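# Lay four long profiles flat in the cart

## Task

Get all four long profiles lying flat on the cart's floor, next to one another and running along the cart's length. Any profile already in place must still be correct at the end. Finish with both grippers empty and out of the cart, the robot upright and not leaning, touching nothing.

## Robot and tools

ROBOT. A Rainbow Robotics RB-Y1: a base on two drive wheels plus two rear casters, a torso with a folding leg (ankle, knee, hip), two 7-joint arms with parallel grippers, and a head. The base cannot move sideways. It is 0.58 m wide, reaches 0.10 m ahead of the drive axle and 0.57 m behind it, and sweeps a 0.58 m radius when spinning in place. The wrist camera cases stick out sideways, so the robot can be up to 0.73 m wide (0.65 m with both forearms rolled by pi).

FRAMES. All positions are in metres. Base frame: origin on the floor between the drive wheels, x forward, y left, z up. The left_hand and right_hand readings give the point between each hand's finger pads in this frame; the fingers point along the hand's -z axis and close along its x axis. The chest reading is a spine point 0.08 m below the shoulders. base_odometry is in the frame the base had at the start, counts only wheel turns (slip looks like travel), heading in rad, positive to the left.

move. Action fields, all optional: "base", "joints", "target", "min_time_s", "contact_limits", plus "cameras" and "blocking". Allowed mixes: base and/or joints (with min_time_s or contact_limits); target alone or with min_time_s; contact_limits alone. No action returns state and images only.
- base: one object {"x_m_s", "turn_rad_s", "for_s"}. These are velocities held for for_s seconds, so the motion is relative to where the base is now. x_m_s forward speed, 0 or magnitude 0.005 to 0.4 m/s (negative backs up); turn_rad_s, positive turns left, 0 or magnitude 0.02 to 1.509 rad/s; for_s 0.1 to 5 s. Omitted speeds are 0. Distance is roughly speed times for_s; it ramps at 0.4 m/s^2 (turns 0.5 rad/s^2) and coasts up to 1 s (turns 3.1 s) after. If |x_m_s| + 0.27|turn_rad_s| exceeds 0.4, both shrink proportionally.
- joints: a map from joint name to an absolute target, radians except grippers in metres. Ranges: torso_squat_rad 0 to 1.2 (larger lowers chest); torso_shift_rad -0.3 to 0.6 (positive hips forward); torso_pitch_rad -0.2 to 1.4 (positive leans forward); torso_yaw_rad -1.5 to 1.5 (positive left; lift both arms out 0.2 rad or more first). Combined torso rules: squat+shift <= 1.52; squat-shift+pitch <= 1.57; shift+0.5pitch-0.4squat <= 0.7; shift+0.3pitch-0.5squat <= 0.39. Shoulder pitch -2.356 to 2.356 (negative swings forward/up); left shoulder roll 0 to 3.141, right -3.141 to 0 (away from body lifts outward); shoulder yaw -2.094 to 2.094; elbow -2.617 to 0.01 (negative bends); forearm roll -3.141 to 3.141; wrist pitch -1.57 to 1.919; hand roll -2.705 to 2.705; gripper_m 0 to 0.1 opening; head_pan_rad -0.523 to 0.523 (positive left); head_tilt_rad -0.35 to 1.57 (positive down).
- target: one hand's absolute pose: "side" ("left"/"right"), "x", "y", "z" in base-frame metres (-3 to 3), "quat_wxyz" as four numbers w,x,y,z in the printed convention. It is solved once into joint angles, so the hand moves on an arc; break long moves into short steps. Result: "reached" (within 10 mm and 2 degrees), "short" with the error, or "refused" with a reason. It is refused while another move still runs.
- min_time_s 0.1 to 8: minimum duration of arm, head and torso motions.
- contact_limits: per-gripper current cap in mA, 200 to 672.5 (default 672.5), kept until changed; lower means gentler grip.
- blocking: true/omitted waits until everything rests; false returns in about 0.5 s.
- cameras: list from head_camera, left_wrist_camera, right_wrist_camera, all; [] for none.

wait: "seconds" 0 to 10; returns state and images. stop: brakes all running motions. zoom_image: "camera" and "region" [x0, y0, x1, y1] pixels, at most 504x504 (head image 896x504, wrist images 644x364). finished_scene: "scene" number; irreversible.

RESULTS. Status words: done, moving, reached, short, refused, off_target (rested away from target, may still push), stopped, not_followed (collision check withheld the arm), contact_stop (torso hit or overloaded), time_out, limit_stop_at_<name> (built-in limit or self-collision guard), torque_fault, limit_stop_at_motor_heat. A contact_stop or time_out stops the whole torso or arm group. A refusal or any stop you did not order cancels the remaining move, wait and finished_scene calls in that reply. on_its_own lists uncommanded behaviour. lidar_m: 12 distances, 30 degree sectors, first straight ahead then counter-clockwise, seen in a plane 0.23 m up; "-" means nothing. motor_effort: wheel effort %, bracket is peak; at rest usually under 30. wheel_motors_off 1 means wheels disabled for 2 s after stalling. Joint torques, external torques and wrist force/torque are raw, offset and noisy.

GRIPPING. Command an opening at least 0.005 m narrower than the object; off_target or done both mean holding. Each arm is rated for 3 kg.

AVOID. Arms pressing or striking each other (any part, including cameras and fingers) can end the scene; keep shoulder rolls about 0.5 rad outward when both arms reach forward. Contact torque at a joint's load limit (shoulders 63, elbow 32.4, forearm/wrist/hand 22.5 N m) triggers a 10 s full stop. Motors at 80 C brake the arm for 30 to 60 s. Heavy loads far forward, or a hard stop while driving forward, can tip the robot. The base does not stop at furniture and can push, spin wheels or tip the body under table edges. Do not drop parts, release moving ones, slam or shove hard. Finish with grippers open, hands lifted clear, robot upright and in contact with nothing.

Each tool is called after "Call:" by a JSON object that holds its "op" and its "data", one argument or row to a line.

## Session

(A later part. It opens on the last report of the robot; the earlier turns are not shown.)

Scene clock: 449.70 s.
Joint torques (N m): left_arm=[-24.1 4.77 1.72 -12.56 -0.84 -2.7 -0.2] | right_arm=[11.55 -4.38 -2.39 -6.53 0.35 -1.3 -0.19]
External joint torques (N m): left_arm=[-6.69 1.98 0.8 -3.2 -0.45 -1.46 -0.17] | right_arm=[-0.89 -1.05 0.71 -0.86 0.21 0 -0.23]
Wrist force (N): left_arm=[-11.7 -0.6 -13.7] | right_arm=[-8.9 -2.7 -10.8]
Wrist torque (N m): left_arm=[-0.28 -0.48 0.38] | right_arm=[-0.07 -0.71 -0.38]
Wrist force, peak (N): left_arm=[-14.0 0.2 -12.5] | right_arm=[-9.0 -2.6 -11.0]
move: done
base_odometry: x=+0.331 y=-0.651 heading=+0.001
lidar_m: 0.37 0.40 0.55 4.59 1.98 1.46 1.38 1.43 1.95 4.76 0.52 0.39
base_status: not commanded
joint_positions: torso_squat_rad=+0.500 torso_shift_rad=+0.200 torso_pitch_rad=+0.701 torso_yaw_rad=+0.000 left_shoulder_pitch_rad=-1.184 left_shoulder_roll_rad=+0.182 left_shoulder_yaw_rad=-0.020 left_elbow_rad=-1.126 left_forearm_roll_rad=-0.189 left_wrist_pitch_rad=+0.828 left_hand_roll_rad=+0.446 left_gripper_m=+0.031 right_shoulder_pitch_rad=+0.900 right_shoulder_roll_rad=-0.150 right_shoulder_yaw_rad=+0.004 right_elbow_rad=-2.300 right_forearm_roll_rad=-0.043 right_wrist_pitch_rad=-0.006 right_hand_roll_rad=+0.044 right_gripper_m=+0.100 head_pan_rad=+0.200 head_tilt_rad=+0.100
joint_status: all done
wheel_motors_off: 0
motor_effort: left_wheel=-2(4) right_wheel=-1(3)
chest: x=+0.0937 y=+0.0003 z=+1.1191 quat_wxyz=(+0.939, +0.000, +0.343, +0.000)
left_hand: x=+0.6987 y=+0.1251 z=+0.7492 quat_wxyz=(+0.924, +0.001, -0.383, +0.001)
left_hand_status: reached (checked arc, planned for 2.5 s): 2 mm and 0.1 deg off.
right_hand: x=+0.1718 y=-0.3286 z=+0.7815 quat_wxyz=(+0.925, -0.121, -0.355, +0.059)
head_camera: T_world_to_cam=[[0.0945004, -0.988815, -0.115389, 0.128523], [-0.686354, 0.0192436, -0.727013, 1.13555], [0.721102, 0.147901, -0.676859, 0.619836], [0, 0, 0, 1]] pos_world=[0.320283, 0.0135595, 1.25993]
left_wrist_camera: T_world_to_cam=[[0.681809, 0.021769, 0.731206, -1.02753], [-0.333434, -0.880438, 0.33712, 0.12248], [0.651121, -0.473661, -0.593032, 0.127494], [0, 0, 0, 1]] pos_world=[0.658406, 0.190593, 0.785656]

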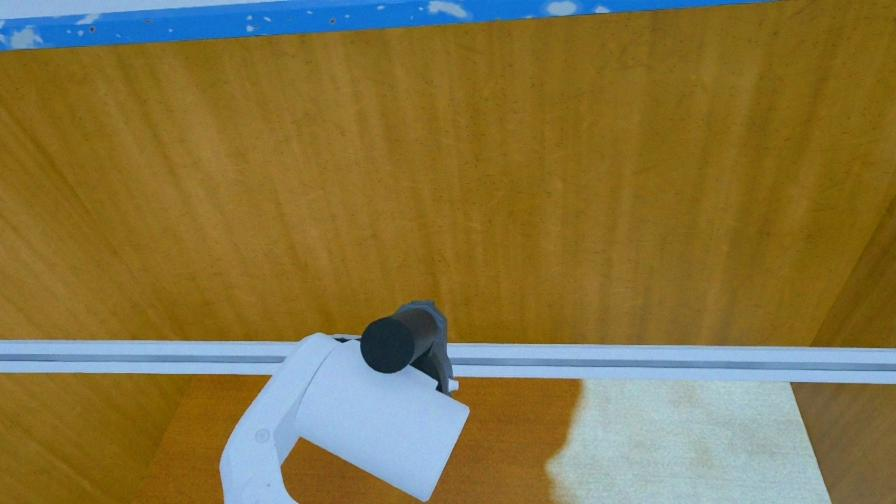

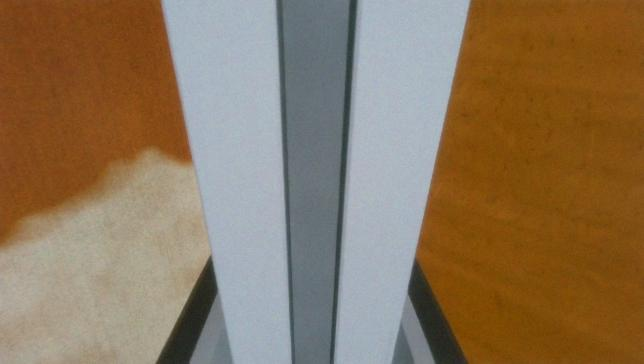

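Call:
{"op": "move", "data": {
  "target": {"side": "left", "x": 0.60, "y": 0.125, "z": 0.95, "quat_wxyz": [0.83, 0, -0.558, 0]},
  "min_time_s": 2,
  "cameras": []
}}

Call:
{"op": "move", "data": {
  "joints": {"torso_squat_rad": 0.9, "torso_pitch_rad": 0.85, "torso_shift_rad": 0.2, "head_tilt_rad": 0.0},
  "min_time_s": 3,
  "cameras": ["head_camera"]
}}

Scene clock: 468.40 s.
Joint torques (N m): left_arm=[-14.95 -1.74 -0.82 -12.63 -1.28 -3.82 -0.13] | right_arm=[11.31 -4.19 -2.72 -6.75 0.31 -1.36 -0.19]
External joint torques (N m): left_arm=[-4.67 -1.05 -0.88 -3.81 -0.79 -2.17 -0.08] | right_arm=[-1.12 -0.85 0.38 -1.08 0.16 -0.06 -0.23]
Wrist force (N): left_arm=[-15.5 -0.4 -8.8] | right_arm=[-8.9 -2.4 -10.9]
Wrist torque (N m): left_arm=[-0.12 -0.53 0.34] | right_arm=[-0.10 -0.71 -0.38]
Wrist force, peak (N): left_arm=[-13.7 -0.1 -14.4] | right_arm=[-9.1 -2.6 -11.0]
move: done
base_odometry: x=+0.331 y=-0.651 heading=+0.001
lidar_m: 0.38 0.39 0.55 4.58 1.99 1.45 1.38 1.43 1.95 4.76 0.53 0.39
base_status: not commanded
joint_positions: torso_squat_rad=+0.500 torso_shift_rad=+0.200 torso_pitch_rad=+0.701 torso_yaw_rad=+0.000 left_shoulder_pitch_rad=-0.757 left_shoulder_roll_rad=+0.089 left_shoulder_yaw_rad=-0.144 left_elbow_rad=-2.202 left_forearm_roll_rad=-0.391 left_wrist_pitch_rad=+1.107 left_hand_roll_rad=+0.341 left_gripper_m=+0.031 right_shoulder_pitch_rad=+0.900 right_shoulder_roll_rad=-0.150 right_shoulder_yaw_rad=+0.004 right_elbow_rad=-2.300 right_forearm_roll_rad=-0.043 right_wrist_pitch_rad=-0.006 right_hand_roll_rad=+0.044 right_gripper_m=+0.100 head_pan_rad=+0.200 head_tilt_rad=+0.100
joint_status: all done
wheel_motors_off: 0
motor_effort: left_wheel=-3(3) right_wheel=+2(3)
chest: x=+0.0937 y=+0.0003 z=+1.1191 quat_wxyz=(+0.939, +0.000, +0.343, +0.000)
left_hand: x=+0.5998 y=+0.1253 z=+0.9489 quat_wxyz=(+0.831, +0.000, -0.557, +0.000)
left_hand_status: reached (checked arc, planned for 2.0 s): 1 mm and 0.1 deg off.
right_hand: x=+0.1718 y=-0.3286 z=+0.7815 quat_wxyz=(+0.925, -0.121, -0.355, +0.059)

Scene clock: 471.70 s.
Joint torques (N m): left_arm=[-12.7 -2.4 -1.12 -12.89 -1.55 -3.58 0.07] | right_arm=[12.53 -3.88 -2.13 -5.38 0.31 -1.39 -0.17]
External joint torques (N m): left_arm=[-4.31 -1.24 -0.71 -3.7 -1.09 -2.04 0.12] | right_arm=[-1.22 -0.68 0.9 -1.04 0.2 -0.31 -0.2]
Wrist force (N): left_arm=[-14.6 -0.2 -11.1] | right_arm=[-8.1 -2.4 -11.7]
Wrist torque (N m): left_arm=[-0.32 -0.52 0.33] | right_arm=[-0.10 -0.68 -0.39]
Wrist force, peak (N): left_arm=[-14.9 -0.6 -10.9] | right_arm=[-9.0 -2.9 -11.3]
move: done
base_odometry: x=+0.331 y=-0.651 heading=+0.001
lidar_m: 0.38 0.39 0.55 4.58 1.99 1.45 1.37 1.42 1.95 4.77 0.53 0.40
base_status: not commanded
joint_positions: torso_squat_rad=+0.900 torso_shift_rad=+0.200 torso_pitch_rad=+0.850 torso_yaw_rad=+0.000 left_shoulder_pitch_rad=-0.757 left_shoulder_roll_rad=+0.089 left_shoulder_yaw_rad=-0.144 left_elbow_rad=-2.203 left_forearm_roll_rad=-0.391 left_wrist_pitch_rad=+1.107 left_hand_roll_rad=+0.341 left_gripper_m=+0.031 right_shoulder_pitch_rad=+0.900 right_shoulder_roll_rad=-0.150 right_shoulder_yaw_rad=+0.004 right_elbow_rad=-2.300 right_forearm_roll_rad=-0.043 right_wrist_pitch_rad=-0.006 right_hand_roll_rad=+0.044 right_gripper_m=+0.100 head_pan_rad=+0.200 head_tilt_rad=+0.000
joint_status: all done
wheel_motors_off: 0
motor_effort: left_wheel=-2(3) right_wheel=+1(3)
chest: x=+0.0911 y=+0.0003 z=+0.9111 quat_wxyz=(+0.911, +0.000, +0.413, +0.000)
left_hand: x=+0.5662 y=+0.1252 z=+0.6673 quat_wxyz=(+0.870, +0.000, -0.493, +0.000)
right_hand: x=+0.1179 y=-0.3287 z=+0.5656 quat_wxyz=(+0.949, -0.116, -0.285, +0.068)
head_camera: T_world_to_cam=[[0.0743763, -0.988216, -0.133779, 0.124268], [-0.722684, 0.0390267, -0.690076, 0.950107], [0.687166, 0.148005, -0.711265, 0.495422], [0, 0, 0, 1]] pos_world=[0.336947, 0.0123987, 1.02465]

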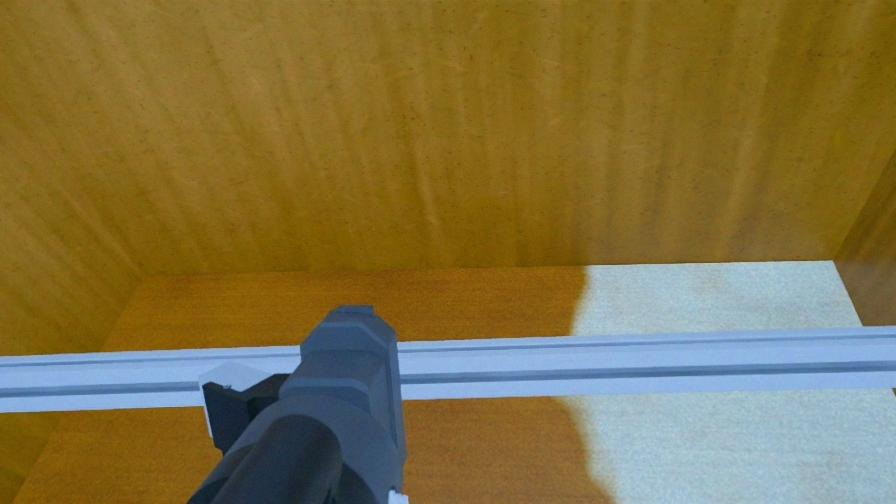

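Call:
{"op": "move", "data": {
  "base": {"x_m_s": 0.1, "for_s": 1.1},
  "joints": {"head_pan_rad": -0.3},
  "cameras": ["head_camera"]
}}

Call:
{"op": "move", "data": {
  "target": {"side": "left", "x": 0.65, "y": 0.125, "z": 0.55, "quat_wxyz": [0.965, 0, -0.26, 0]},
  "min_time_s": 2,
  "cameras": ["head_camera", "left_wrist_camera", "right_wrist_camera"]
}}

Scene clock: 477.70 s.
Joint torques (N m): left_arm=[-12.46 -1.38 -1.38 -13.09 -1.4 -3.48 -0.21] | right_arm=[13.07 -4.03 -2.3 -5 0.39 -1.16 -0.17]
External joint torques (N m): left_arm=[-4.07 -0.21 -0.97 -3.89 -0.95 -1.94 -0.16] | right_arm=[-0.68 -0.84 0.74 -0.66 0.28 -0.08 -0.19]
Wrist force (N): left_arm=[-14.0 -0.4 -10.3] | right_arm=[-7.9 -2.5 -11.5]
Wrist torque (N m): left_arm=[-0.26 -0.51 0.34] | right_arm=[-0.10 -0.64 -0.39]
Wrist force, peak (N): left_arm=[-15.0 -0.5 -11.8] | right_arm=[-8.2 -2.6 -11.7]
move: done
base_odometry: x=+0.441 y=-0.651 heading=+0.001
lidar_m: 0.26 0.28 0.38 1.58 2.14 1.57 1.48 1.54 2.10 4.34 0.39 0.27
base_status: done (sent for 1.1 of 1.1 s)
joint_positions: torso_squat_rad=+0.900 torso_shift_rad=+0.200 torso_pitch_rad=+0.851 torso_yaw_rad=+0.000 left_shoulder_pitch_rad=-0.757 left_shoulder_roll_rad=+0.089 left_shoulder_yaw_rad=-0.144 left_elbow_rad=-2.203 left_forearm_roll_rad=-0.391 left_wrist_pitch_rad=+1.107 left_hand_roll_rad=+0.341 left_gripper_m=+0.031 right_shoulder_pitch_rad=+0.900 right_shoulder_roll_rad=-0.150 right_shoulder_yaw_rad=+0.004 right_elbow_rad=-2.300 right_forearm_roll_rad=-0.043 right_wrist_pitch_rad=-0.006 right_hand_roll_rad=+0.044 right_gripper_m=+0.100 head_pan_rad=-0.300 head_tilt_rad=+0.000
joint_status: all done
wheel_motors_off: 0
motor_effort: left_wheel=-2(25) right_wheel=+0(29)
chest: x=+0.0911 y=+0.0003 z=+0.9111 quat_wxyz=(+0.911, +0.000, +0.413, +0.000)
left_hand: x=+0.5662 y=+0.1252 z=+0.6673 quat_wxyz=(+0.870, +0.000, -0.493, +0.000)
right_hand: x=+0.1180 y=-0.3287 z=+0.5656 quat_wxyz=(+0.949, -0.116, -0.285, +0.068)
head_camera: T_world_to_cam=[[-0.250232, -0.938977, 0.236022, -0.172233], [-0.713571, 0.0140988, -0.700441, 0.958436], [0.654371, -0.343691, -0.673554, 0.465175], [0, 0, 0, 1]] pos_world=[0.336417, -0.0153593, 1.0253]

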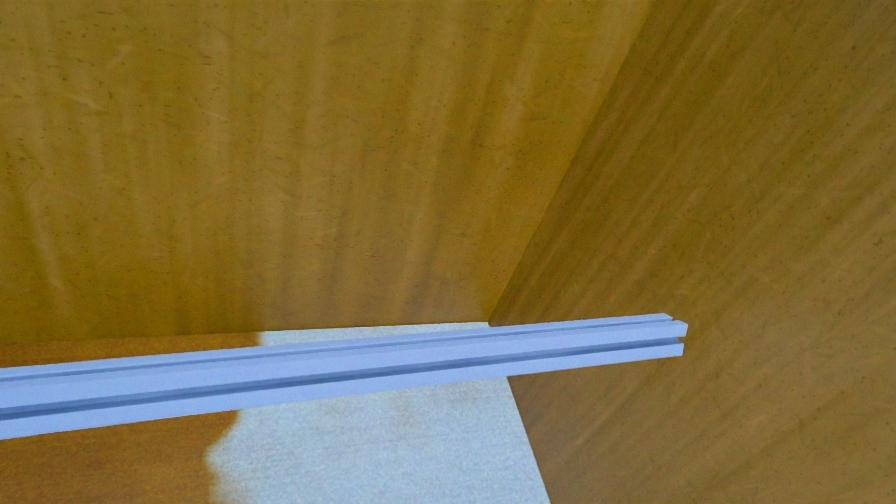

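Scene clock: 480.03 s.
Joint torques (N m): left_arm=[-21.87 4.31 0.25 -12 -0.53 -2.07 -0.04] | right_arm=[12.75 -3.7 -2.38 -5.04 0.23 -1.2 -0.21]
External joint torques (N m): left_arm=[-5.14 1.99 0.2 -2.82 -0.31 -1.1 -0.01] | right_arm=[-1 -0.51 0.65 -0.69 0.12 -0.12 -0.23]
Wrist force (N): left_arm=[-8.5 -0.5 -16.3] | right_arm=[-8.0 -2.5 -11.7]
Wrist torque (N m): left_arm=[-0.27 -0.34 0.20] | right_arm=[-0.10 -0.64 -0.38]
Wrist force, peak (N): left_arm=[-9.8 -0.4 -16.4] | right_arm=[-8.3 -2.7 -11.6]
move: done
base_odometry: x=+0.441 y=-0.651 heading=+0.001
lidar_m: 0.26 0.28 0.39 1.57 2.15 1.56 1.49 1.54 2.10 4.35 0.38 0.28
base_status: not commanded
joint_positions: torso_squat_rad=+0.900 torso_shift_rad=+0.200 torso_pitch_rad=+0.851 torso_yaw_rad=+0.000 left_shoulder_pitch_rad=-1.295 left_shoulder_roll_rad=+0.163 left_shoulder_yaw_rad=+0.094 left_elbow_rad=-1.387 left_forearm_roll_rad=-0.115 left_wrist_pitch_rad=+1.286 left_hand_roll_rad=+0.263 left_gripper_m=+0.031 right_shoulder_pitch_rad=+0.900 right_shoulder_roll_rad=-0.150 right_shoulder_yaw_rad=+0.004 right_elbow_rad=-2.300 right_forearm_roll_rad=-0.043 right_wrist_pitch_rad=-0.006 right_hand_roll_rad=+0.044 right_gripper_m=+0.100 head_pan_rad=-0.300 head_tilt_rad=+0.000
joint_status: all done
wheel_motors_off: 0
motor_effort: left_wheel=-2(4) right_wheel=+1(4)
chest: x=+0.0911 y=+0.0003 z=+0.9111 quat_wxyz=(+0.911, +0.000, +0.413, +0.000)
left_hand: x=+0.6490 y=+0.1251 z=+0.5491 quat_wxyz=(+0.966, +0.000, -0.259, +0.000)
left_hand_status: reached (checked arc, planned for 2.0 s): 1 mm and 0.1 deg off.
right_hand: x=+0.1179 y=-0.3287 z=+0.5656 quat_wxyz=(+0.949, -0.116, -0.285, +0.068)
head_camera: T_world_to_cam=[[-0.250232, -0.938977, 0.236022, -0.172233], [-0.713571, 0.0140988, -0.700441, 0.958436], [0.654371, -0.343691, -0.673554, 0.465175], [0, 0, 0, 1]] pos_world=[0.336417, -0.0153593, 1.0253]
left_wrist_camera: T_world_to_cam=[[0.847871, 0.020799, 0.529794, -0.844454], [-0.236425, -0.879555, 0.412899, 0.0687287], [0.474571, -0.475342, -0.740832, 0.237055], [0, 0, 0, 1]] pos_world=[0.619738, 0.190697, 0.594627]
right_wrist_camera: T_world_to_cam=[[-0.825885, -0.17892, -0.534698, 0.342751], [-0.295744, 0.944858, 0.140634, 0.296067], [0.480051, 0.274281, -0.833259, 0.578854], [0, 0, 0, 1]] pos_world=[0.092753, -0.377185, 0.623966]

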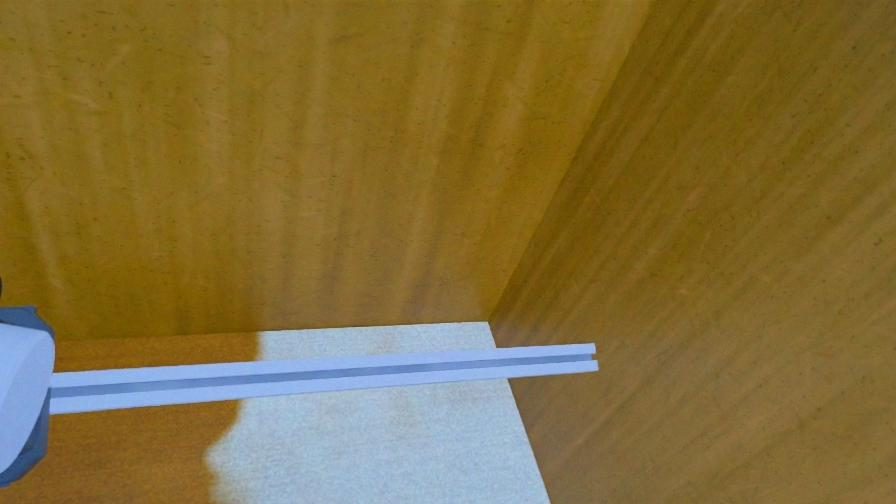

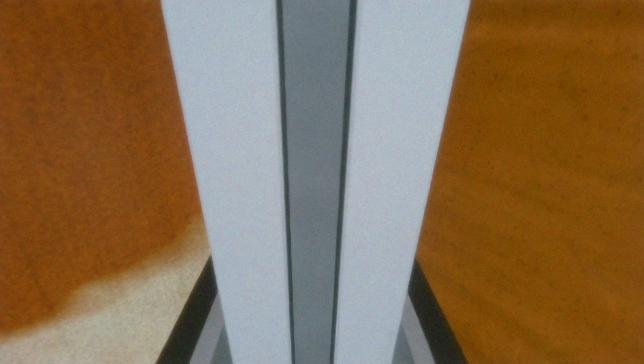

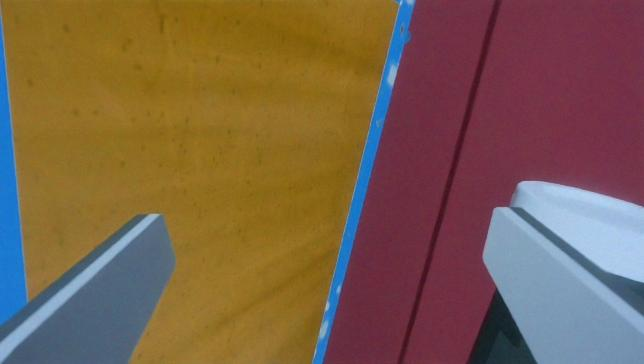

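Call:
{"op": "move", "data": {
  "joints": {"head_pan_rad": 0.52},
  "cameras": ["head_camera"]
}}

Scene clock: 488.07 s.
Joint torques (N m): left_arm=[-21.48 4.02 0.45 -12.38 -0.45 -2.04 -0.1] | right_arm=[12.94 -4.52 -2.39 -5.01 0.34 -1.18 -0.39]
External joint torques (N m): left_arm=[-4.76 1.7 0.4 -3.2 -0.23 -1.07 -0.07] | right_arm=[-0.81 -1.32 0.64 -0.66 0.22 -0.1 -0.41]
Wrist force (N): left_arm=[-8.6 0.2 -16.4] | right_arm=[-8.0 -2.6 -11.7]
Wrist torque (N m): left_arm=[-0.33 -0.37 0.24] | right_arm=[-0.09 -0.66 -0.38]
Wrist force, peak (N): left_arm=[-8.7 0.0 -16.8] | right_arm=[-8.4 -2.4 -11.7]
move: done
base_odometry: x=+0.441 y=-0.651 heading=+0.001
lidar_m: 0.26 0.28 0.40 1.57 2.15 1.56 1.49 1.55 2.10 4.34 0.38 0.27
base_status: not commanded
joint_positions: torso_squat_rad=+0.900 torso_shift_rad=+0.200 torso_pitch_rad=+0.851 torso_yaw_rad=+0.000 left_shoulder_pitch_rad=-1.295 left_shoulder_roll_rad=+0.163 left_shoulder_yaw_rad=+0.094 left_elbow_rad=-1.387 left_forearm_roll_rad=-0.115 left_wrist_pitch_rad=+1.286 left_hand_roll_rad=+0.263 left_gripper_m=+0.031 right_shoulder_pitch_rad=+0.900 right_shoulder_roll_rad=-0.150 right_shoulder_yaw_rad=+0.004 right_elbow_rad=-2.300 right_forearm_roll_rad=-0.043 right_wrist_pitch_rad=-0.006 right_hand_roll_rad=+0.044 right_gripper_m=+0.100 head_pan_rad=+0.520 head_tilt_rad=+0.000
joint_status: all done
wheel_motors_off: 0
motor_effort: left_wheel=-2(4) right_wheel=+1(3)
chest: x=+0.0911 y=+0.0003 z=+0.9111 quat_wxyz=(+0.911, +0.000, +0.413, +0.000)
left_hand: x=+0.6490 y=+0.1251 z=+0.5491 quat_wxyz=(+0.966, +0.000, -0.259, +0.000)
right_hand: x=+0.1179 y=-0.3287 z=+0.5656 quat_wxyz=(+0.949, -0.116, -0.285, +0.068)
head_camera: T_world_to_cam=[[0.274296, -0.890993, -0.361793, 0.307084], [-0.732437, 0.0502196, -0.67898, 0.941222], [0.623135, 0.451232, -0.638821, 0.437193], [0, 0, 0, 1]] pos_world=[0.332723, 0.0290662, 1.02946]

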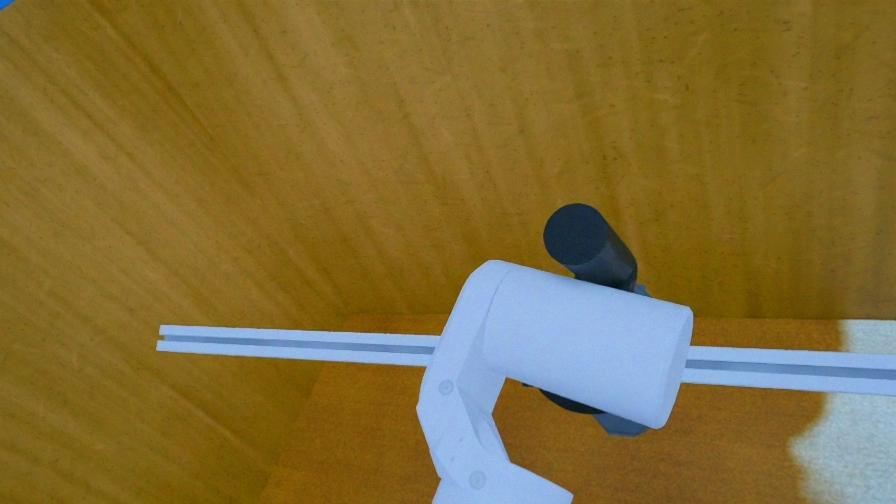

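Call:
{"op": "move", "data": {
  "target": {"side": "left", "x": 0.70, "y": 0.12, "z": 0.42, "quat_wxyz": [0.9914, 0, -0.1305, 0]},
  "min_time_s": 2,
  "cameras": ["head_camera", "left_wrist_camera"]
}}

Scene clock: 503.63 s.
Joint torques (N m): left_arm=[-24.01 5.41 0.59 -10.02 -0.06 -2.52 -0.31] | right_arm=[13 -4.63 -2.2 -5.08 0.06 -1.28 -0.1]
External joint torques (N m): left_arm=[-5.06 1.21 0.59 -2.7 -0.05 -1.28 -0.28] | right_arm=[-0.75 -1.44 0.84 -0.73 -0.05 -0.21 -0.13]
Wrist force (N): left_arm=[-9.9 1.2 -14.7] | right_arm=[-7.9 -2.5 -11.5]
Wrist torque (N m): left_arm=[-0.15 -0.34 0.29] | right_arm=[-0.10 -0.64 -0.38]
Wrist force, peak (N): left_arm=[-11.1 -0.1 -16.8] | right_arm=[-8.2 -2.5 -11.8]
move: short
base_odometry: x=+0.441 y=-0.651 heading=+0.001
lidar_m: 0.26 0.27 0.40 1.58 2.14 1.56 1.49 1.55 2.10 4.34 0.38 0.28
base_status: not commanded
joint_positions: torso_squat_rad=+0.900 torso_shift_rad=+0.200 torso_pitch_rad=+0.851 torso_yaw_rad=+0.000 left_shoulder_pitch_rad=-1.598 left_shoulder_roll_rad=+0.236 left_shoulder_yaw_rad=+0.162 left_elbow_rad=-0.266 left_forearm_roll_rad=-0.023 left_wrist_pitch_rad=+0.294 left_hand_roll_rad=+0.235 left_gripper_m=+0.031 right_shoulder_pitch_rad=+0.900 right_shoulder_roll_rad=-0.150 right_shoulder_yaw_rad=+0.004 right_elbow_rad=-2.300 right_forearm_roll_rad=-0.043 right_wrist_pitch_rad=-0.006 right_hand_roll_rad=+0.044 right_gripper_m=+0.100 head_pan_rad=+0.520 head_tilt_rad=+0.000
joint_status: all done
wheel_motors_off: 0
motor_effort: left_wheel=-2(3) right_wheel=+1(3)
chest: x=+0.0911 y=+0.0003 z=+0.9111 quat_wxyz=(+0.911, +0.000, +0.413, +0.000)
left_hand: x=+0.6885 y=+0.1221 z=+0.4293 quat_wxyz=(+0.941, -0.053, -0.333, -0.007)
left_hand_status: short (checked arc, as near as the solve gets, planned for 2.0 s): 15 mm and 24.7 deg off.
right_hand: x=+0.1179 y=-0.3287 z=+0.5656 quat_wxyz=(+0.949, -0.116, -0.285, +0.068)
head_camera: T_world_to_cam=[[0.274296, -0.890993, -0.361793, 0.307084], [-0.732437, 0.0502196, -0.67898, 0.941222], [0.623135, 0.451232, -0.638821, 0.437193], [0, 0, 0, 1]] pos_world=[0.332723, 0.0290662, 1.02946]
left_wrist_camera: T_world_to_cam=[[0.757236, 0.0462936, 0.651499, -0.807279], [-0.338865, -0.824885, 0.452476, 0.171662], [0.558359, -0.563402, -0.608945, 0.0245745], [0, 0, 0, 1]] pos_world=[0.65575, 0.192819, 0.463233]

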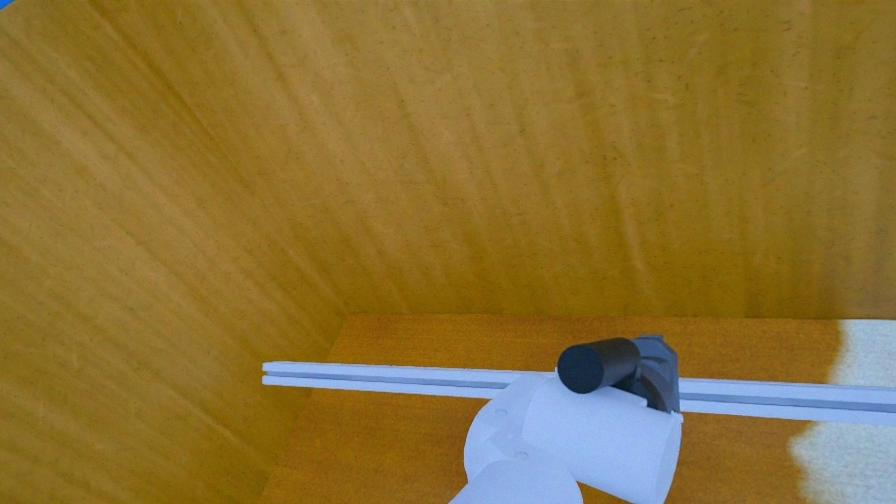

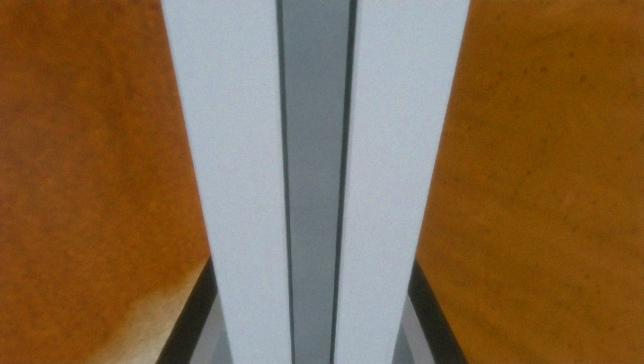

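Call:
{"op": "move", "data": {
  "target": {"side": "left", "x": 0.58, "y": 0.12, "z": 0.60, "quat_wxyz": [0.965, 0, -0.26, 0]},
  "min_time_s": 2,
  "cameras": []
}}

Call:
{"op": "move", "data": {
  "base": {"x_m_s": -0.1, "for_s": 0.25},
  "joints": {"torso_squat_rad": 1.05, "torso_pitch_rad": 0.9, "torso_shift_rad": 0.4, "head_tilt_rad": -0.1},
  "min_time_s": 3
}}

Scene clock: 535.57 s.
Joint torques (N m): left_arm=[-18.55 -0.82 -2.66 -12.09 -0.53 -2.24 -0.03] | right_arm=[12.7 -4.05 -2.64 -5.17 0.22 -1.27 -0.27]
External joint torques (N m): left_arm=[-5.19 -0.47 -1.16 -3.49 -0.4 -1.24 0] | right_arm=[-1.05 -0.85 0.4 -0.83 0.11 -0.19 -0.3]
Wrist force (N): left_arm=[-8.7 -0.2 -16.4] | right_arm=[-8.1 -2.6 -11.6]
Wrist torque (N m): left_arm=[-0.28 -0.45 0.60] | right_arm=[-0.08 -0.65 -0.39]
Wrist force, peak (N): left_arm=[-12.9 1.3 -16.0] | right_arm=[-8.4 -2.6 -11.7]
move: done
base_odometry: x=+0.441 y=-0.651 heading=+0.001
lidar_m: 0.26 0.28 0.40 1.57 2.14 1.57 1.48 1.54 2.11 4.35 0.37 0.28
base_status: not commanded
joint_positions: torso_squat_rad=+0.900 torso_shift_rad=+0.200 torso_pitch_rad=+0.851 torso_yaw_rad=+0.000 left_shoulder_pitch_rad=-1.114 left_shoulder_roll_rad=+0.002 left_shoulder_yaw_rad=+0.104 left_elbow_rad=-1.864 left_forearm_roll_rad=-0.240 left_wrist_pitch_rad=+1.560 left_hand_roll_rad=+0.149 left_gripper_m=+0.031 right_shoulder_pitch_rad=+0.900 right_shoulder_roll_rad=-0.150 right_shoulder_yaw_rad=+0.004 right_elbow_rad=-2.300 right_forearm_roll_rad=-0.043 right_wrist_pitch_rad=-0.006 right_hand_roll_rad=+0.044 right_gripper_m=+0.100 head_pan_rad=+0.520 head_tilt_rad=+0.000
joint_status: all done
wheel_motors_off: 0
motor_effort: left_wheel=-1(2) right_wheel=+1(4)
chest: x=+0.0911 y=+0.0003 z=+0.9110 quat_wxyz=(+0.911, +0.000, +0.413, +0.000)
left_hand: x=+0.5789 y=+0.1205 z=+0.5997 quat_wxyz=(+0.966, +0.001, -0.257, +0.001)
left_hand_status: reached (checked arc, planned for 2.0 s): 1 mm and 0.4 deg off.
right_hand: x=+0.1179 y=-0.3287 z=+0.5656 quat_wxyz=(+0.949, -0.116, -0.285, +0.068)

Scene clock: 538.87 s.
Joint torques (N m): left_arm=[-4.08 5.98 -0.36 -6.22 -0.68 -1.88 -0.05] | right_arm=[12.95 -2.93 -2.41 -5.05 0.17 -1.14 -0.19]
External joint torques (N m): left_arm=[9.16 6.37 1.14 2.39 -0.55 -0.9 -0.03] | right_arm=[-0.89 0.2 0.58 -0.8 0.05 -0.08 -0.22]
Wrist force (N): left_arm=[-8.6 0.2 -16.4] | right_arm=[-8.2 -2.8 -11.4]
Wrist torque (N m): left_arm=[-0.50 -0.42 0.33] | right_arm=[-0.07 -0.68 -0.37]
Wrist force, peak (N): left_arm=[-10.8 -1.1 -21.2] | right_arm=[-8.7 -2.2 -12.2]
move: contact_stop
base_odometry: x=+0.414 y=-0.651 heading=+0.000
lidar_m: 0.29 0.31 0.44 4.62 2.11 1.52 1.46 1.52 2.07 4.40 0.42 0.31
base_status: done (sent for 0.27 of 0.27 s)
joint_positions: torso_squat_rad=+0.988 torso_shift_rad=+0.310 torso_pitch_rad=+0.862 torso_yaw_rad=+0.004 left_shoulder_pitch_rad=-1.117 left_shoulder_roll_rad=+0.000 left_shoulder_yaw_rad=+0.103 left_elbow_rad=-1.866 left_forearm_roll_rad=-0.240 left_wrist_pitch_rad=+1.560 left_hand_roll_rad=+0.149 left_gripper_m=+0.031 right_shoulder_pitch_rad=+0.900 right_shoulder_roll_rad=-0.150 right_shoulder_yaw_rad=+0.004 right_elbow_rad=-2.300 right_forearm_roll_rad=-0.043 right_wrist_pitch_rad=-0.006 right_hand_roll_rad=+0.044 right_gripper_m=+0.100 head_pan_rad=+0.520 head_tilt_rad=-0.100
joint_status: torso_squat_rad contact_stop (moved +0.089 of +0.150); torso_shift_rad contact_stop (moved +0.110 of +0.200); torso_pitch_rad contact_stop (moved +0.011 of +0.049); the others done
wheel_motors_off: 0
on_its_own: torso_squat_rad is held at +0.988, not at your +1.050, since a contact_stop; torso_shift_rad is held at +0.312, not at your +0.400, since a contact_stop; torso_pitch_rad is held at +0.866, not at your +0.900, since a contact_stop
motor_effort: left_wheel=-1(27) right_wheel=+15(42)
chest: x=+0.1243 y=-0.0001 z=+0.8486 quat_wxyz=(+0.909, +0.001, +0.418, +0.002)
left_hand: x=+0.6093 y=+0.1204 z=+0.5343 quat_wxyz=(+0.967, +0.001, -0.254, +0.001)
right_hand: x=+0.1478 y=-0.3278 z=+0.5017 quat_wxyz=(+0.951, -0.114, -0.280, +0.069)
pictures: head_camera, left_wrist_camera, right_wrist_camera
head_camera: T_world_to_cam=[[0.270276, -0.887431, -0.373386, 0.286177], [-0.676657, 0.100798, -0.729367, 0.955099], [0.684899, 0.449784, -0.573243, 0.293758], [0, 0, 0, 1]] pos_world=[0.367733, 0.0255624, 0.971866]
left_wrist_camera: T_world_to_cam=[[0.853214, 0.0219115, 0.521101, -0.801586], [-0.229938, -0.880978, 0.413529, 0.0571655], [0.468139, -0.472649, -0.746625, 0.249373], [0, 0, 0, 1]] pos_world=[0.580328, 0.185791, 0.580255]
right_wrist_camera: T_world_to_cam=[[-0.831559, -0.178867, -0.525848, 0.329732], [-0.29613, 0.943724, 0.147283, 0.309497], [0.469912, 0.278194, -0.83773, 0.516086], [0, 0, 0, 1]] pos_world=[0.123328, -0.376674, 0.560146]

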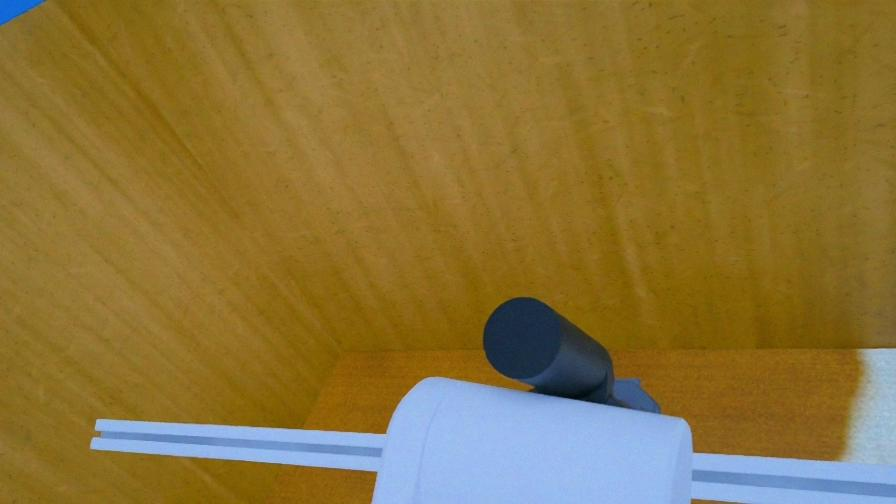

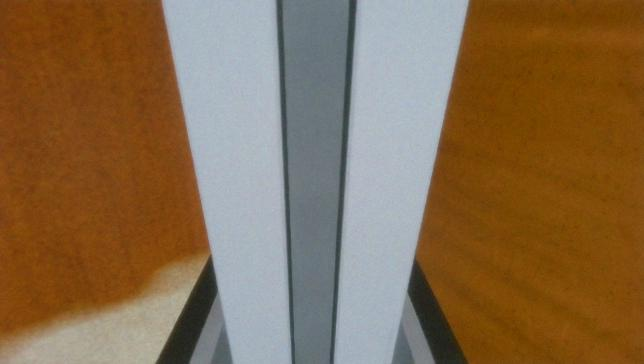

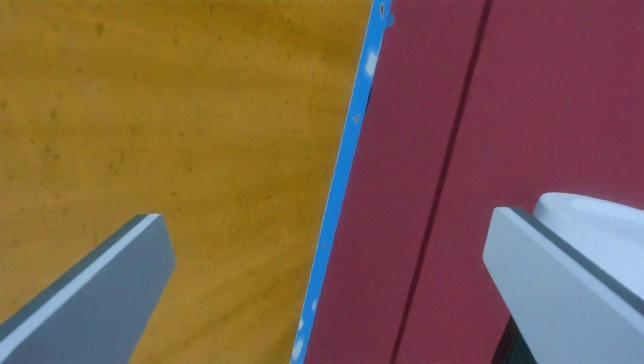

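Call:
{"op": "move", "data": {
  "joints": {"torso_squat_rad": 0.9, "torso_pitch_rad": 0.85, "torso_shift_rad": 0.25},
  "min_time_s": 1.5,
  "cameras": []
}}

Call:
{"op": "move", "data": {
  "joints": {"head_pan_rad": 0.52, "head_tilt_rad": 0.6},
  "cameras": ["head_camera"]
}}

Scene clock: 544.80 s.
Joint torques (N m): left_arm=[-17.15 1.22 -1.45 -11.22 -0.57 -2.12 0.26] | right_arm=[12.87 -3.04 -2.87 -4.92 0.42 -1.18 -0.25]
External joint torques (N m): left_arm=[-3.81 1.55 0.03 -2.62 -0.44 -1.12 0.29] | right_arm=[-0.89 0.12 0.14 -0.58 0.3 -0.1 -0.27]
Wrist force (N): left_arm=[-8.7 0.1 -16.6] | right_arm=[-7.7 -2.5 -11.5]
Wrist torque (N m): left_arm=[-0.37 -0.41 0.31] | right_arm=[-0.09 -0.64 -0.38]
Wrist force, peak (N): left_arm=[-9.8 0.3 -17.9] | right_arm=[-8.4 -2.6 -11.6]
move: done
base_odometry: x=+0.414 y=-0.651 heading=+0.000
lidar_m: 0.29 0.31 0.45 4.61 2.11 1.55 1.46 1.52 2.07 4.40 0.42 0.31
base_status: not commanded
joint_positions: torso_squat_rad=+0.900 torso_shift_rad=+0.250 torso_pitch_rad=+0.851 torso_yaw_rad=+0.003 left_shoulder_pitch_rad=-1.114 left_shoulder_roll_rad=+0.001 left_shoulder_yaw_rad=+0.104 left_elbow_rad=-1.864 left_forearm_roll_rad=-0.240 left_wrist_pitch_rad=+1.560 left_hand_roll_rad=+0.149 left_gripper_m=+0.031 right_shoulder_pitch_rad=+0.900 right_shoulder_roll_rad=-0.150 right_shoulder_yaw_rad=+0.004 right_elbow_rad=-2.300 right_forearm_roll_rad=-0.043 right_wrist_pitch_rad=-0.006 right_hand_roll_rad=+0.044 right_gripper_m=+0.100 head_pan_rad=+0.520 head_tilt_rad=-0.100
joint_status: all done
wheel_motors_off: 0
motor_effort: left_wheel=-6(7) right_wheel=+9(17)
chest: x=+0.1123 y=+0.0002 z=+0.9061 quat_wxyz=(+0.911, +0.000, +0.413, +0.001)
left_hand: x=+0.5999 y=+0.1215 z=+0.5953 quat_wxyz=(+0.966, +0.002, -0.258, +0.001)
right_hand: x=+0.1397 y=-0.3279 z=+0.5599 quat_wxyz=(+0.949, -0.115, -0.285, +0.069)

Scene clock: 545.93 s.
Joint torques (N m): left_arm=[-16.52 1.07 -1.78 -11.58 -0.64 -2.38 0.13] | right_arm=[12.79 -3.26 -2.27 -5.08 0.34 -1.23 -0.18]
External joint torques (N m): left_arm=[-3.18 1.4 -0.3 -2.98 -0.51 -1.39 0.16] | right_arm=[-0.96 -0.1 0.74 -0.74 0.23 -0.16 -0.21]
Wrist force (N): left_arm=[-8.7 -0.1 -16.8] | right_arm=[-8.0 -2.5 -11.6]
Wrist torque (N m): left_arm=[-0.30 -0.41 0.34] | right_arm=[-0.08 -0.67 -0.38]
Wrist force, peak (N): left_arm=[-8.7 -0.1 -16.8] | right_arm=[-7.9 -2.6 -11.7]
move: done
base_odometry: x=+0.414 y=-0.651 heading=+0.000
lidar_m: 0.29 0.31 0.44 4.60 2.09 1.54 1.46 1.52 2.07 4.41 0.42 0.31
base_status: not commanded
joint_positions: torso_squat_rad=+0.900 torso_shift_rad=+0.250 torso_pitch_rad=+0.851 torso_yaw_rad=+0.003 left_shoulder_pitch_rad=-1.114 left_shoulder_roll_rad=+0.001 left_shoulder_yaw_rad=+0.104 left_elbow_rad=-1.864 left_forearm_roll_rad=-0.240 left_wrist_pitch_rad=+1.560 left_hand_roll_rad=+0.149 left_gripper_m=+0.031 right_shoulder_pitch_rad=+0.900 right_shoulder_roll_rad=-0.150 right_shoulder_yaw_rad=+0.004 right_elbow_rad=-2.300 right_forearm_roll_rad=-0.043 right_wrist_pitch_rad=-0.006 right_hand_roll_rad=+0.044 right_gripper_m=+0.100 head_pan_rad=+0.520 head_tilt_rad=+0.600
joint_status: all done
wheel_motors_off: 0
motor_effort: left_wheel=-6(7) right_wheel=+9(11)
chest: x=+0.1123 y=+0.0002 z=+0.9061 quat_wxyz=(+0.911, +0.000, +0.413, +0.001)
left_hand: x=+0.5999 y=+0.1215 z=+0.5953 quat_wxyz=(+0.966, +0.002, -0.258, +0.001)
right_hand: x=+0.1397 y=-0.3279 z=+0.5599 quat_wxyz=(+0.949, -0.115, -0.285, +0.069)
head_camera: T_world_to_cam=[[0.295465, -0.894681, -0.335032, 0.266186], [-0.949186, -0.235129, -0.209192, 0.533747], [0.108385, 0.379816, -0.91869, 0.849435], [0, 0, 0, 1]] pos_world=[0.33591, 0.0410213, 0.981204]

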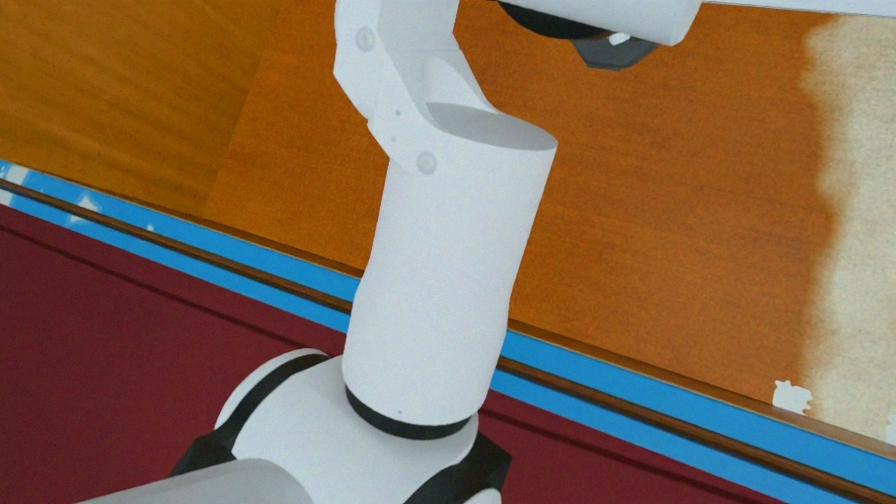

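Call:
{"op": "move", "data": {
  "target": {"side": "left", "x": 0.65, "y": 0.12, "z": 0.53, "quat_wxyz": [0.996, 0, -0.087, 0]},
  "min_time_s": 2,
  "cameras": ["head_camera"]
}}

Call:
{"op": "move", "data": {
  "joints": {"torso_squat_rad": 1.05, "torso_pitch_rad": 0.9, "torso_shift_rad": 0.4},
  "min_time_s": 3,
  "cameras": ["head_camera", "left_wrist_camera"]
}}

Scene clock: 558.27 s.
Joint torques (N m): left_arm=[-24.14 4.43 -1.16 -11.07 -0.21 -0.6 0.46] | right_arm=[13.07 -3.15 -2.42 -5.27 0.29 -1.36 -0.18]
External joint torques (N m): left_arm=[-4.77 1.14 -0.32 -2.46 -0.17 -0.19 0.47] | right_arm=[-0.68 0.01 0.59 -0.93 0.18 -0.28 -0.21]
Wrist force (N): left_arm=[-3.3 0.1 -18.4] | right_arm=[-7.8 -2.6 -11.4]
Wrist torque (N m): left_arm=[-0.40 -0.25 0.29] | right_arm=[-0.08 -0.63 -0.39]
Wrist force, peak (N): left_arm=[-4.7 -0.7 -18.9] | right_arm=[-8.1 -2.6 -11.7]
move: done
base_odometry: x=+0.414 y=-0.651 heading=+0.000
lidar_m: 0.29 0.31 0.43 4.61 2.11 1.54 1.46 1.51 2.07 4.40 0.42 0.31
base_status: not commanded
joint_positions: torso_squat_rad=+0.900 torso_shift_rad=+0.250 torso_pitch_rad=+0.851 torso_yaw_rad=+0.003 left_shoulder_pitch_rad=-1.542 left_shoulder_roll_rad=+0.144 left_shoulder_yaw_rad=+0.256 left_elbow_rad=-1.049 left_forearm_roll_rad=-0.119 left_wrist_pitch_rad=+1.516 left_hand_roll_rad=+0.174 left_gripper_m=+0.031 right_shoulder_pitch_rad=+0.900 right_shoulder_roll_rad=-0.150 right_shoulder_yaw_rad=+0.004 right_elbow_rad=-2.300 right_forearm_roll_rad=-0.043 right_wrist_pitch_rad=-0.006 right_hand_roll_rad=+0.044 right_gripper_m=+0.100 head_pan_rad=+0.520 head_tilt_rad=+0.600
joint_status: all done
wheel_motors_off: 0
motor_effort: left_wheel=-6(7) right_wheel=+9(12)
chest: x=+0.1123 y=+0.0002 z=+0.9061 quat_wxyz=(+0.911, +0.000, +0.413, +0.001)
left_hand: x=+0.6488 y=+0.1202 z=+0.5295 quat_wxyz=(+0.996, +0.000, -0.088, +0.000)
left_hand_status: reached (checked arc, planned for 2.0 s): 1 mm and 0.1 deg off.
right_hand: x=+0.1397 y=-0.3279 z=+0.5599 quat_wxyz=(+0.949, -0.115, -0.285, +0.069)
head_camera: T_world_to_cam=[[0.295456, -0.894715, -0.33495, 0.26611], [-0.949188, -0.235138, -0.209171, 0.533727], [0.108389, 0.379731, -0.918725, 0.849471], [0, 0, 0, 1]] pos_world=[0.33591, 0.0410216, 0.981204]

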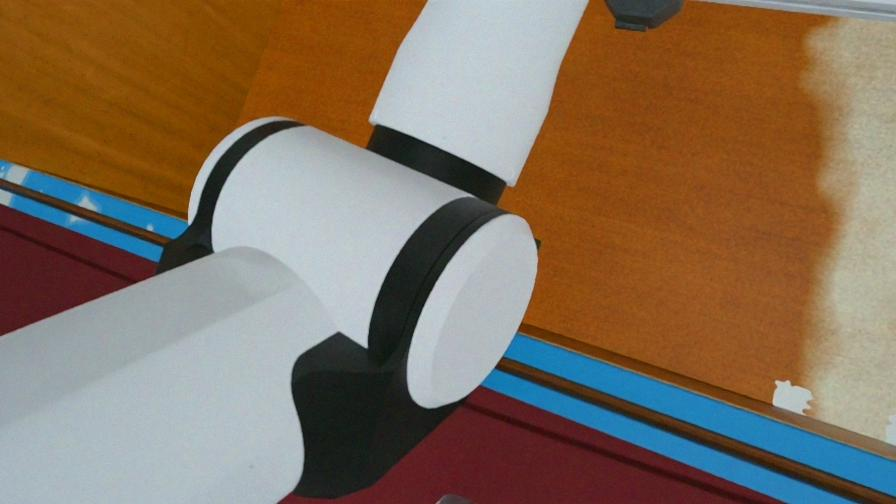

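Scene clock: 561.57 s.
Joint torques (N m): left_arm=[-23.62 3.66 -1.06 -10.92 -0.02 -0.49 0.45] | right_arm=[13.62 -3.47 -2.2 -4.9 0.37 -1.18 -0.27]
External joint torques (N m): left_arm=[-4.91 0.76 -0.16 -2.43 0 -0.17 0.45] | right_arm=[-0.5 -0.37 0.77 -1.02 0.27 -0.18 -0.29]
Wrist force (N): left_arm=[-2.9 0.3 -18.4] | right_arm=[-8.1 -2.5 -11.5]
Wrist torque (N m): left_arm=[-0.40 -0.30 0.32] | right_arm=[-0.14 -0.68 -0.36]
Wrist force, peak (N): left_arm=[-2.9 -0.2 -18.8] | right_arm=[-8.0 -2.4 -11.9]
move: done
base_odometry: x=+0.414 y=-0.651 heading=+0.000
lidar_m: 0.29 0.31 0.43 4.60 2.11 1.54 1.46 1.52 2.06 4.40 0.41 0.30
base_status: not commanded
joint_positions: torso_squat_rad=+1.050 torso_shift_rad=+0.400 torso_pitch_rad=+0.900 torso_yaw_rad=+0.003 left_shoulder_pitch_rad=-1.542 left_shoulder_roll_rad=+0.144 left_shoulder_yaw_rad=+0.256 left_elbow_rad=-1.049 left_forearm_roll_rad=-0.119 left_wrist_pitch_rad=+1.516 left_hand_roll_rad=+0.174 left_gripper_m=+0.031 right_shoulder_pitch_rad=+0.900 right_shoulder_roll_rad=-0.150 right_shoulder_yaw_rad=+0.004 right_elbow_rad=-2.300 right_forearm_roll_rad=-0.043 right_wrist_pitch_rad=-0.006 right_hand_roll_rad=+0.044 right_gripper_m=+0.100 head_pan_rad=+0.520 head_tilt_rad=+0.600
joint_status: all done
wheel_motors_off: 0
motor_effort: left_wheel=-6(7) right_wheel=+10(11)
chest: x=+0.1502 y=+0.0002 z=+0.7936 quat_wxyz=(+0.900, +0.000, +0.435, +0.001)
left_hand: x=+0.6673 y=+0.1202 z=+0.3907 quat_wxyz=(+0.998, +0.000, -0.063, +0.000)
right_hand: x=+0.1603 y=-0.3279 z=+0.4464 quat_wxyz=(+0.956, -0.113, -0.261, +0.071)
head_camera: T_world_to_cam=[[0.27843, -0.894711, -0.349241, 0.231128], [-0.958421, -0.235159, -0.161649, 0.509814], [0.0625023, 0.379728, -0.922984, 0.752271], [0, 0, 0, 1]] pos_world=[0.377244, 0.0410215, 0.857465]
left_wrist_camera: T_world_to_cam=[[0.987006, 0.0208427, 0.159326, -0.723941], [-0.05777, -0.879222, 0.472896, -0.0086189], [0.149939, -0.475956, -0.866594, 0.374586], [0, 0, 0, 1]] pos_world=[0.657871, 0.185797, 0.444032]

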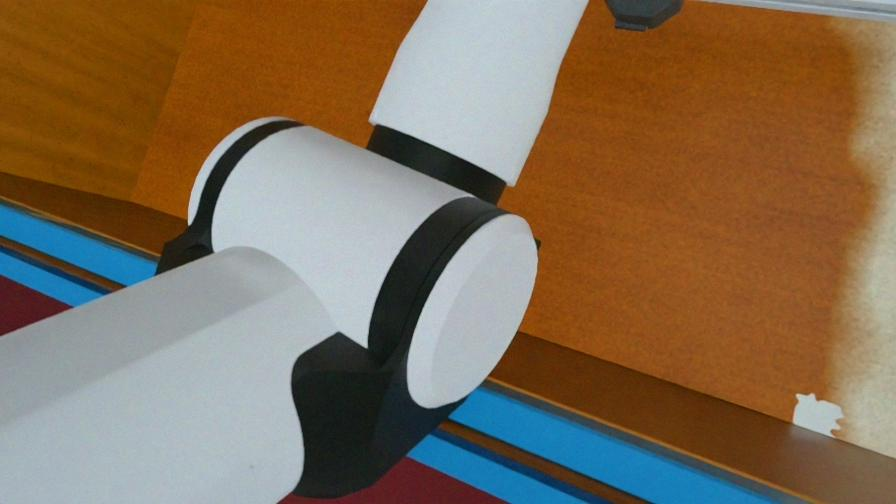

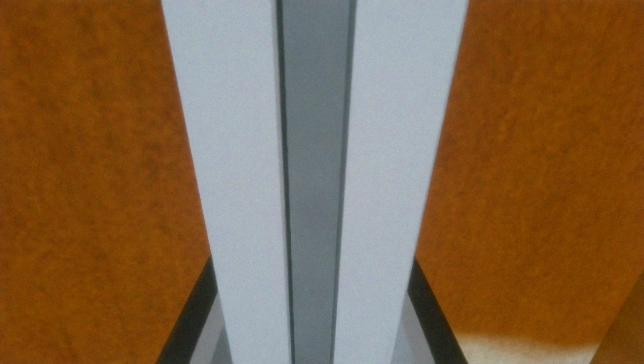

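Call:
{"op": "move", "data": {
  "joints": {"head_pan_rad": 0.52, "head_tilt_rad": 0.0},
  "cameras": ["head_camera"]
}}

Call:
{"op": "move", "data": {
  "joints": {"head_pan_rad": -0.3, "head_tilt_rad": 0.0},
  "cameras": ["head_camera"]
}}

Scene clock: 565.27 s.
Joint torques (N m): left_arm=[-23.46 3.94 -0.84 -10.62 -0.03 -0.67 0.47] | right_arm=[13.56 -3.42 -2.1 -4.67 0.29 -1.12 -0.3]
External joint torques (N m): left_arm=[-4.75 1.04 0.05 -2.14 0 -0.35 0.47] | right_arm=[-0.57 -0.32 0.87 -0.79 0.19 -0.12 -0.32]
Wrist force (N): left_arm=[-2.9 0.1 -18.4] | right_arm=[-8.2 -2.6 -11.5]
Wrist torque (N m): left_arm=[-0.42 -0.27 0.31] | right_arm=[-0.12 -0.71 -0.36]
Wrist force, peak (N): left_arm=[-2.8 -0.1 -18.8] | right_arm=[-8.4 -2.7 -11.8]
move: done
base_odometry: x=+0.414 y=-0.651 heading=+0.000
lidar_m: 0.29 0.31 0.44 4.60 2.10 1.54 1.46 1.53 2.07 4.40 0.41 0.31
base_status: not commanded
joint_positions: torso_squat_rad=+1.050 torso_shift_rad=+0.400 torso_pitch_rad=+0.900 torso_yaw_rad=+0.003 left_shoulder_pitch_rad=-1.542 left_shoulder_roll_rad=+0.144 left_shoulder_yaw_rad=+0.256 left_elbow_rad=-1.049 left_forearm_roll_rad=-0.119 left_wrist_pitch_rad=+1.516 left_hand_roll_rad=+0.174 left_gripper_m=+0.031 right_shoulder_pitch_rad=+0.900 right_shoulder_roll_rad=-0.150 right_shoulder_yaw_rad=+0.004 right_elbow_rad=-2.300 right_forearm_roll_rad=-0.043 right_wrist_pitch_rad=-0.006 right_hand_roll_rad=+0.044 right_gripper_m=+0.100 head_pan_rad=+0.520 head_tilt_rad=+0.000
joint_status: all done
wheel_motors_off: 0
motor_effort: left_wheel=-6(7) right_wheel=+9(11)
chest: x=+0.1502 y=+0.0002 z=+0.7936 quat_wxyz=(+0.900, +0.000, +0.435, +0.001)
left_hand: x=+0.6673 y=+0.1202 z=+0.3907 quat_wxyz=(+0.998, +0.000, -0.063, +0.000)
right_hand: x=+0.1603 y=-0.3279 z=+0.4464 quat_wxyz=(+0.956, -0.113, -0.261, +0.071)
head_camera: T_world_to_cam=[[0.257373, -0.889695, -0.377096, 0.262996], [-0.765506, 0.0504301, -0.641449, 0.879938], [0.589711, 0.453761, -0.668088, 0.35361], [0, 0, 0, 1]] pos_world=[0.397382, 0.0291569, 0.899853]

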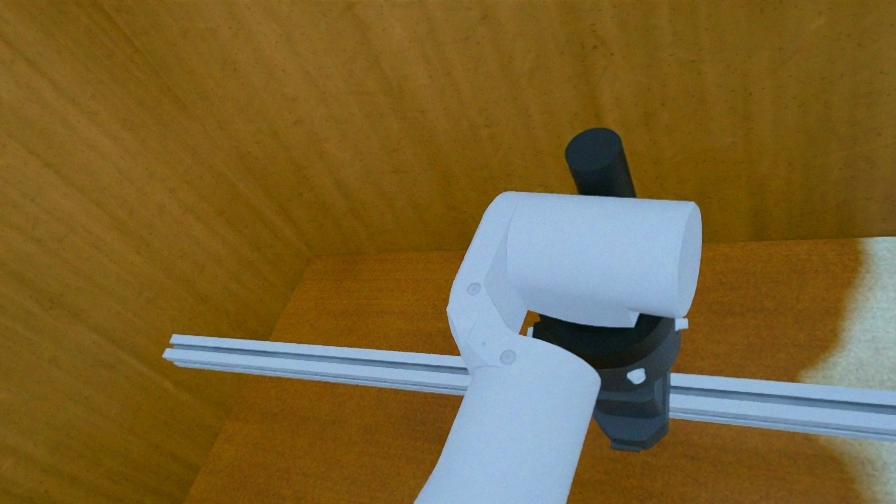

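Scene clock: 566.50 s.
Joint torques (N m): left_arm=[-23.85 4.31 -0.24 -10.76 -0.07 -0.7 0.5] | right_arm=[12.9 -3.45 -2.14 -4.62 0.16 -1.12 -0.24]
External joint torques (N m): left_arm=[-5.14 1.41 0.65 -2.27 -0.04 -0.39 0.5] | right_arm=[-1.22 -0.36 0.83 -0.74 0.05 -0.12 -0.27]
Wrist force (N): left_arm=[-3.0 -0.3 -18.4] | right_arm=[-7.9 -2.7 -11.5]
Wrist torque (N m): left_arm=[-0.32 -0.29 0.31] | right_arm=[-0.11 -0.67 -0.36]
Wrist force, peak (N): left_arm=[-3.0 -0.4 -18.7] | right_arm=[-8.3 -2.8 -11.6]
move: done
base_odometry: x=+0.414 y=-0.651 heading=+0.000
lidar_m: 0.29 0.30 0.43 4.60 2.09 1.54 1.46 1.52 2.06 4.41 0.40 0.30
base_status: not commanded
joint_positions: torso_squat_rad=+1.050 torso_shift_rad=+0.400 torso_pitch_rad=+0.900 torso_yaw_rad=+0.003 left_shoulder_pitch_rad=-1.542 left_shoulder_roll_rad=+0.144 left_shoulder_yaw_rad=+0.256 left_elbow_rad=-1.049 left_forearm_roll_rad=-0.119 left_wrist_pitch_rad=+1.516 left_hand_roll_rad=+0.174 left_gripper_m=+0.031 right_shoulder_pitch_rad=+0.900 right_shoulder_roll_rad=-0.150 right_shoulder_yaw_rad=+0.004 right_elbow_rad=-2.300 right_forearm_roll_rad=-0.043 right_wrist_pitch_rad=-0.006 right_hand_roll_rad=+0.044 right_gripper_m=+0.100 head_pan_rad=-0.300 head_tilt_rad=+0.000
joint_status: all done
wheel_motors_off: 0
motor_effort: left_wheel=-5(7) right_wheel=+8(11)
chest: x=+0.1502 y=+0.0002 z=+0.7936 quat_wxyz=(+0.900, +0.000, +0.435, +0.001)
left_hand: x=+0.6673 y=+0.1202 z=+0.3907 quat_wxyz=(+0.998, +0.000, -0.063, +0.000)
right_hand: x=+0.1603 y=-0.3279 z=+0.4464 quat_wxyz=(+0.956, -0.113, -0.261, +0.071)
head_camera: T_world_to_cam=[[-0.23656, -0.939961, 0.245992, -0.139779], [-0.74763, 0.0143942, -0.66396, 0.894429], [0.620556, -0.340977, -0.706148, 0.378327], [0, 0, 0, 1]] pos_world=[0.400863, -0.0152604, 0.895405]

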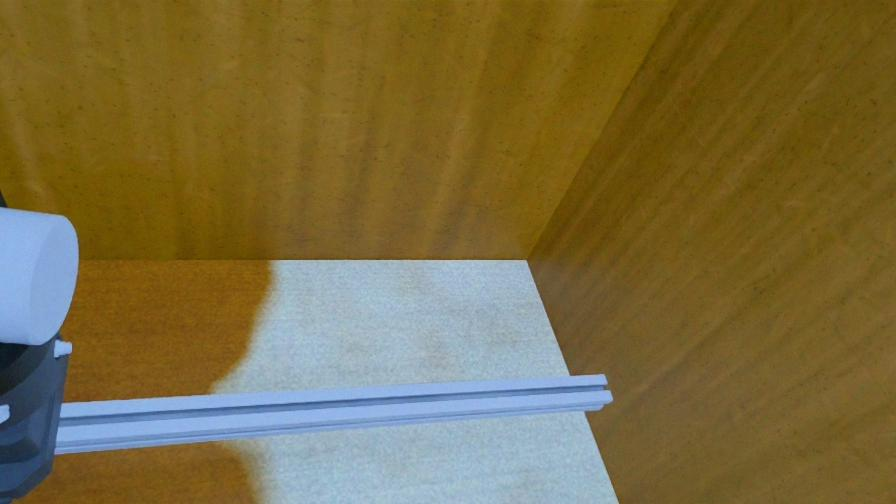

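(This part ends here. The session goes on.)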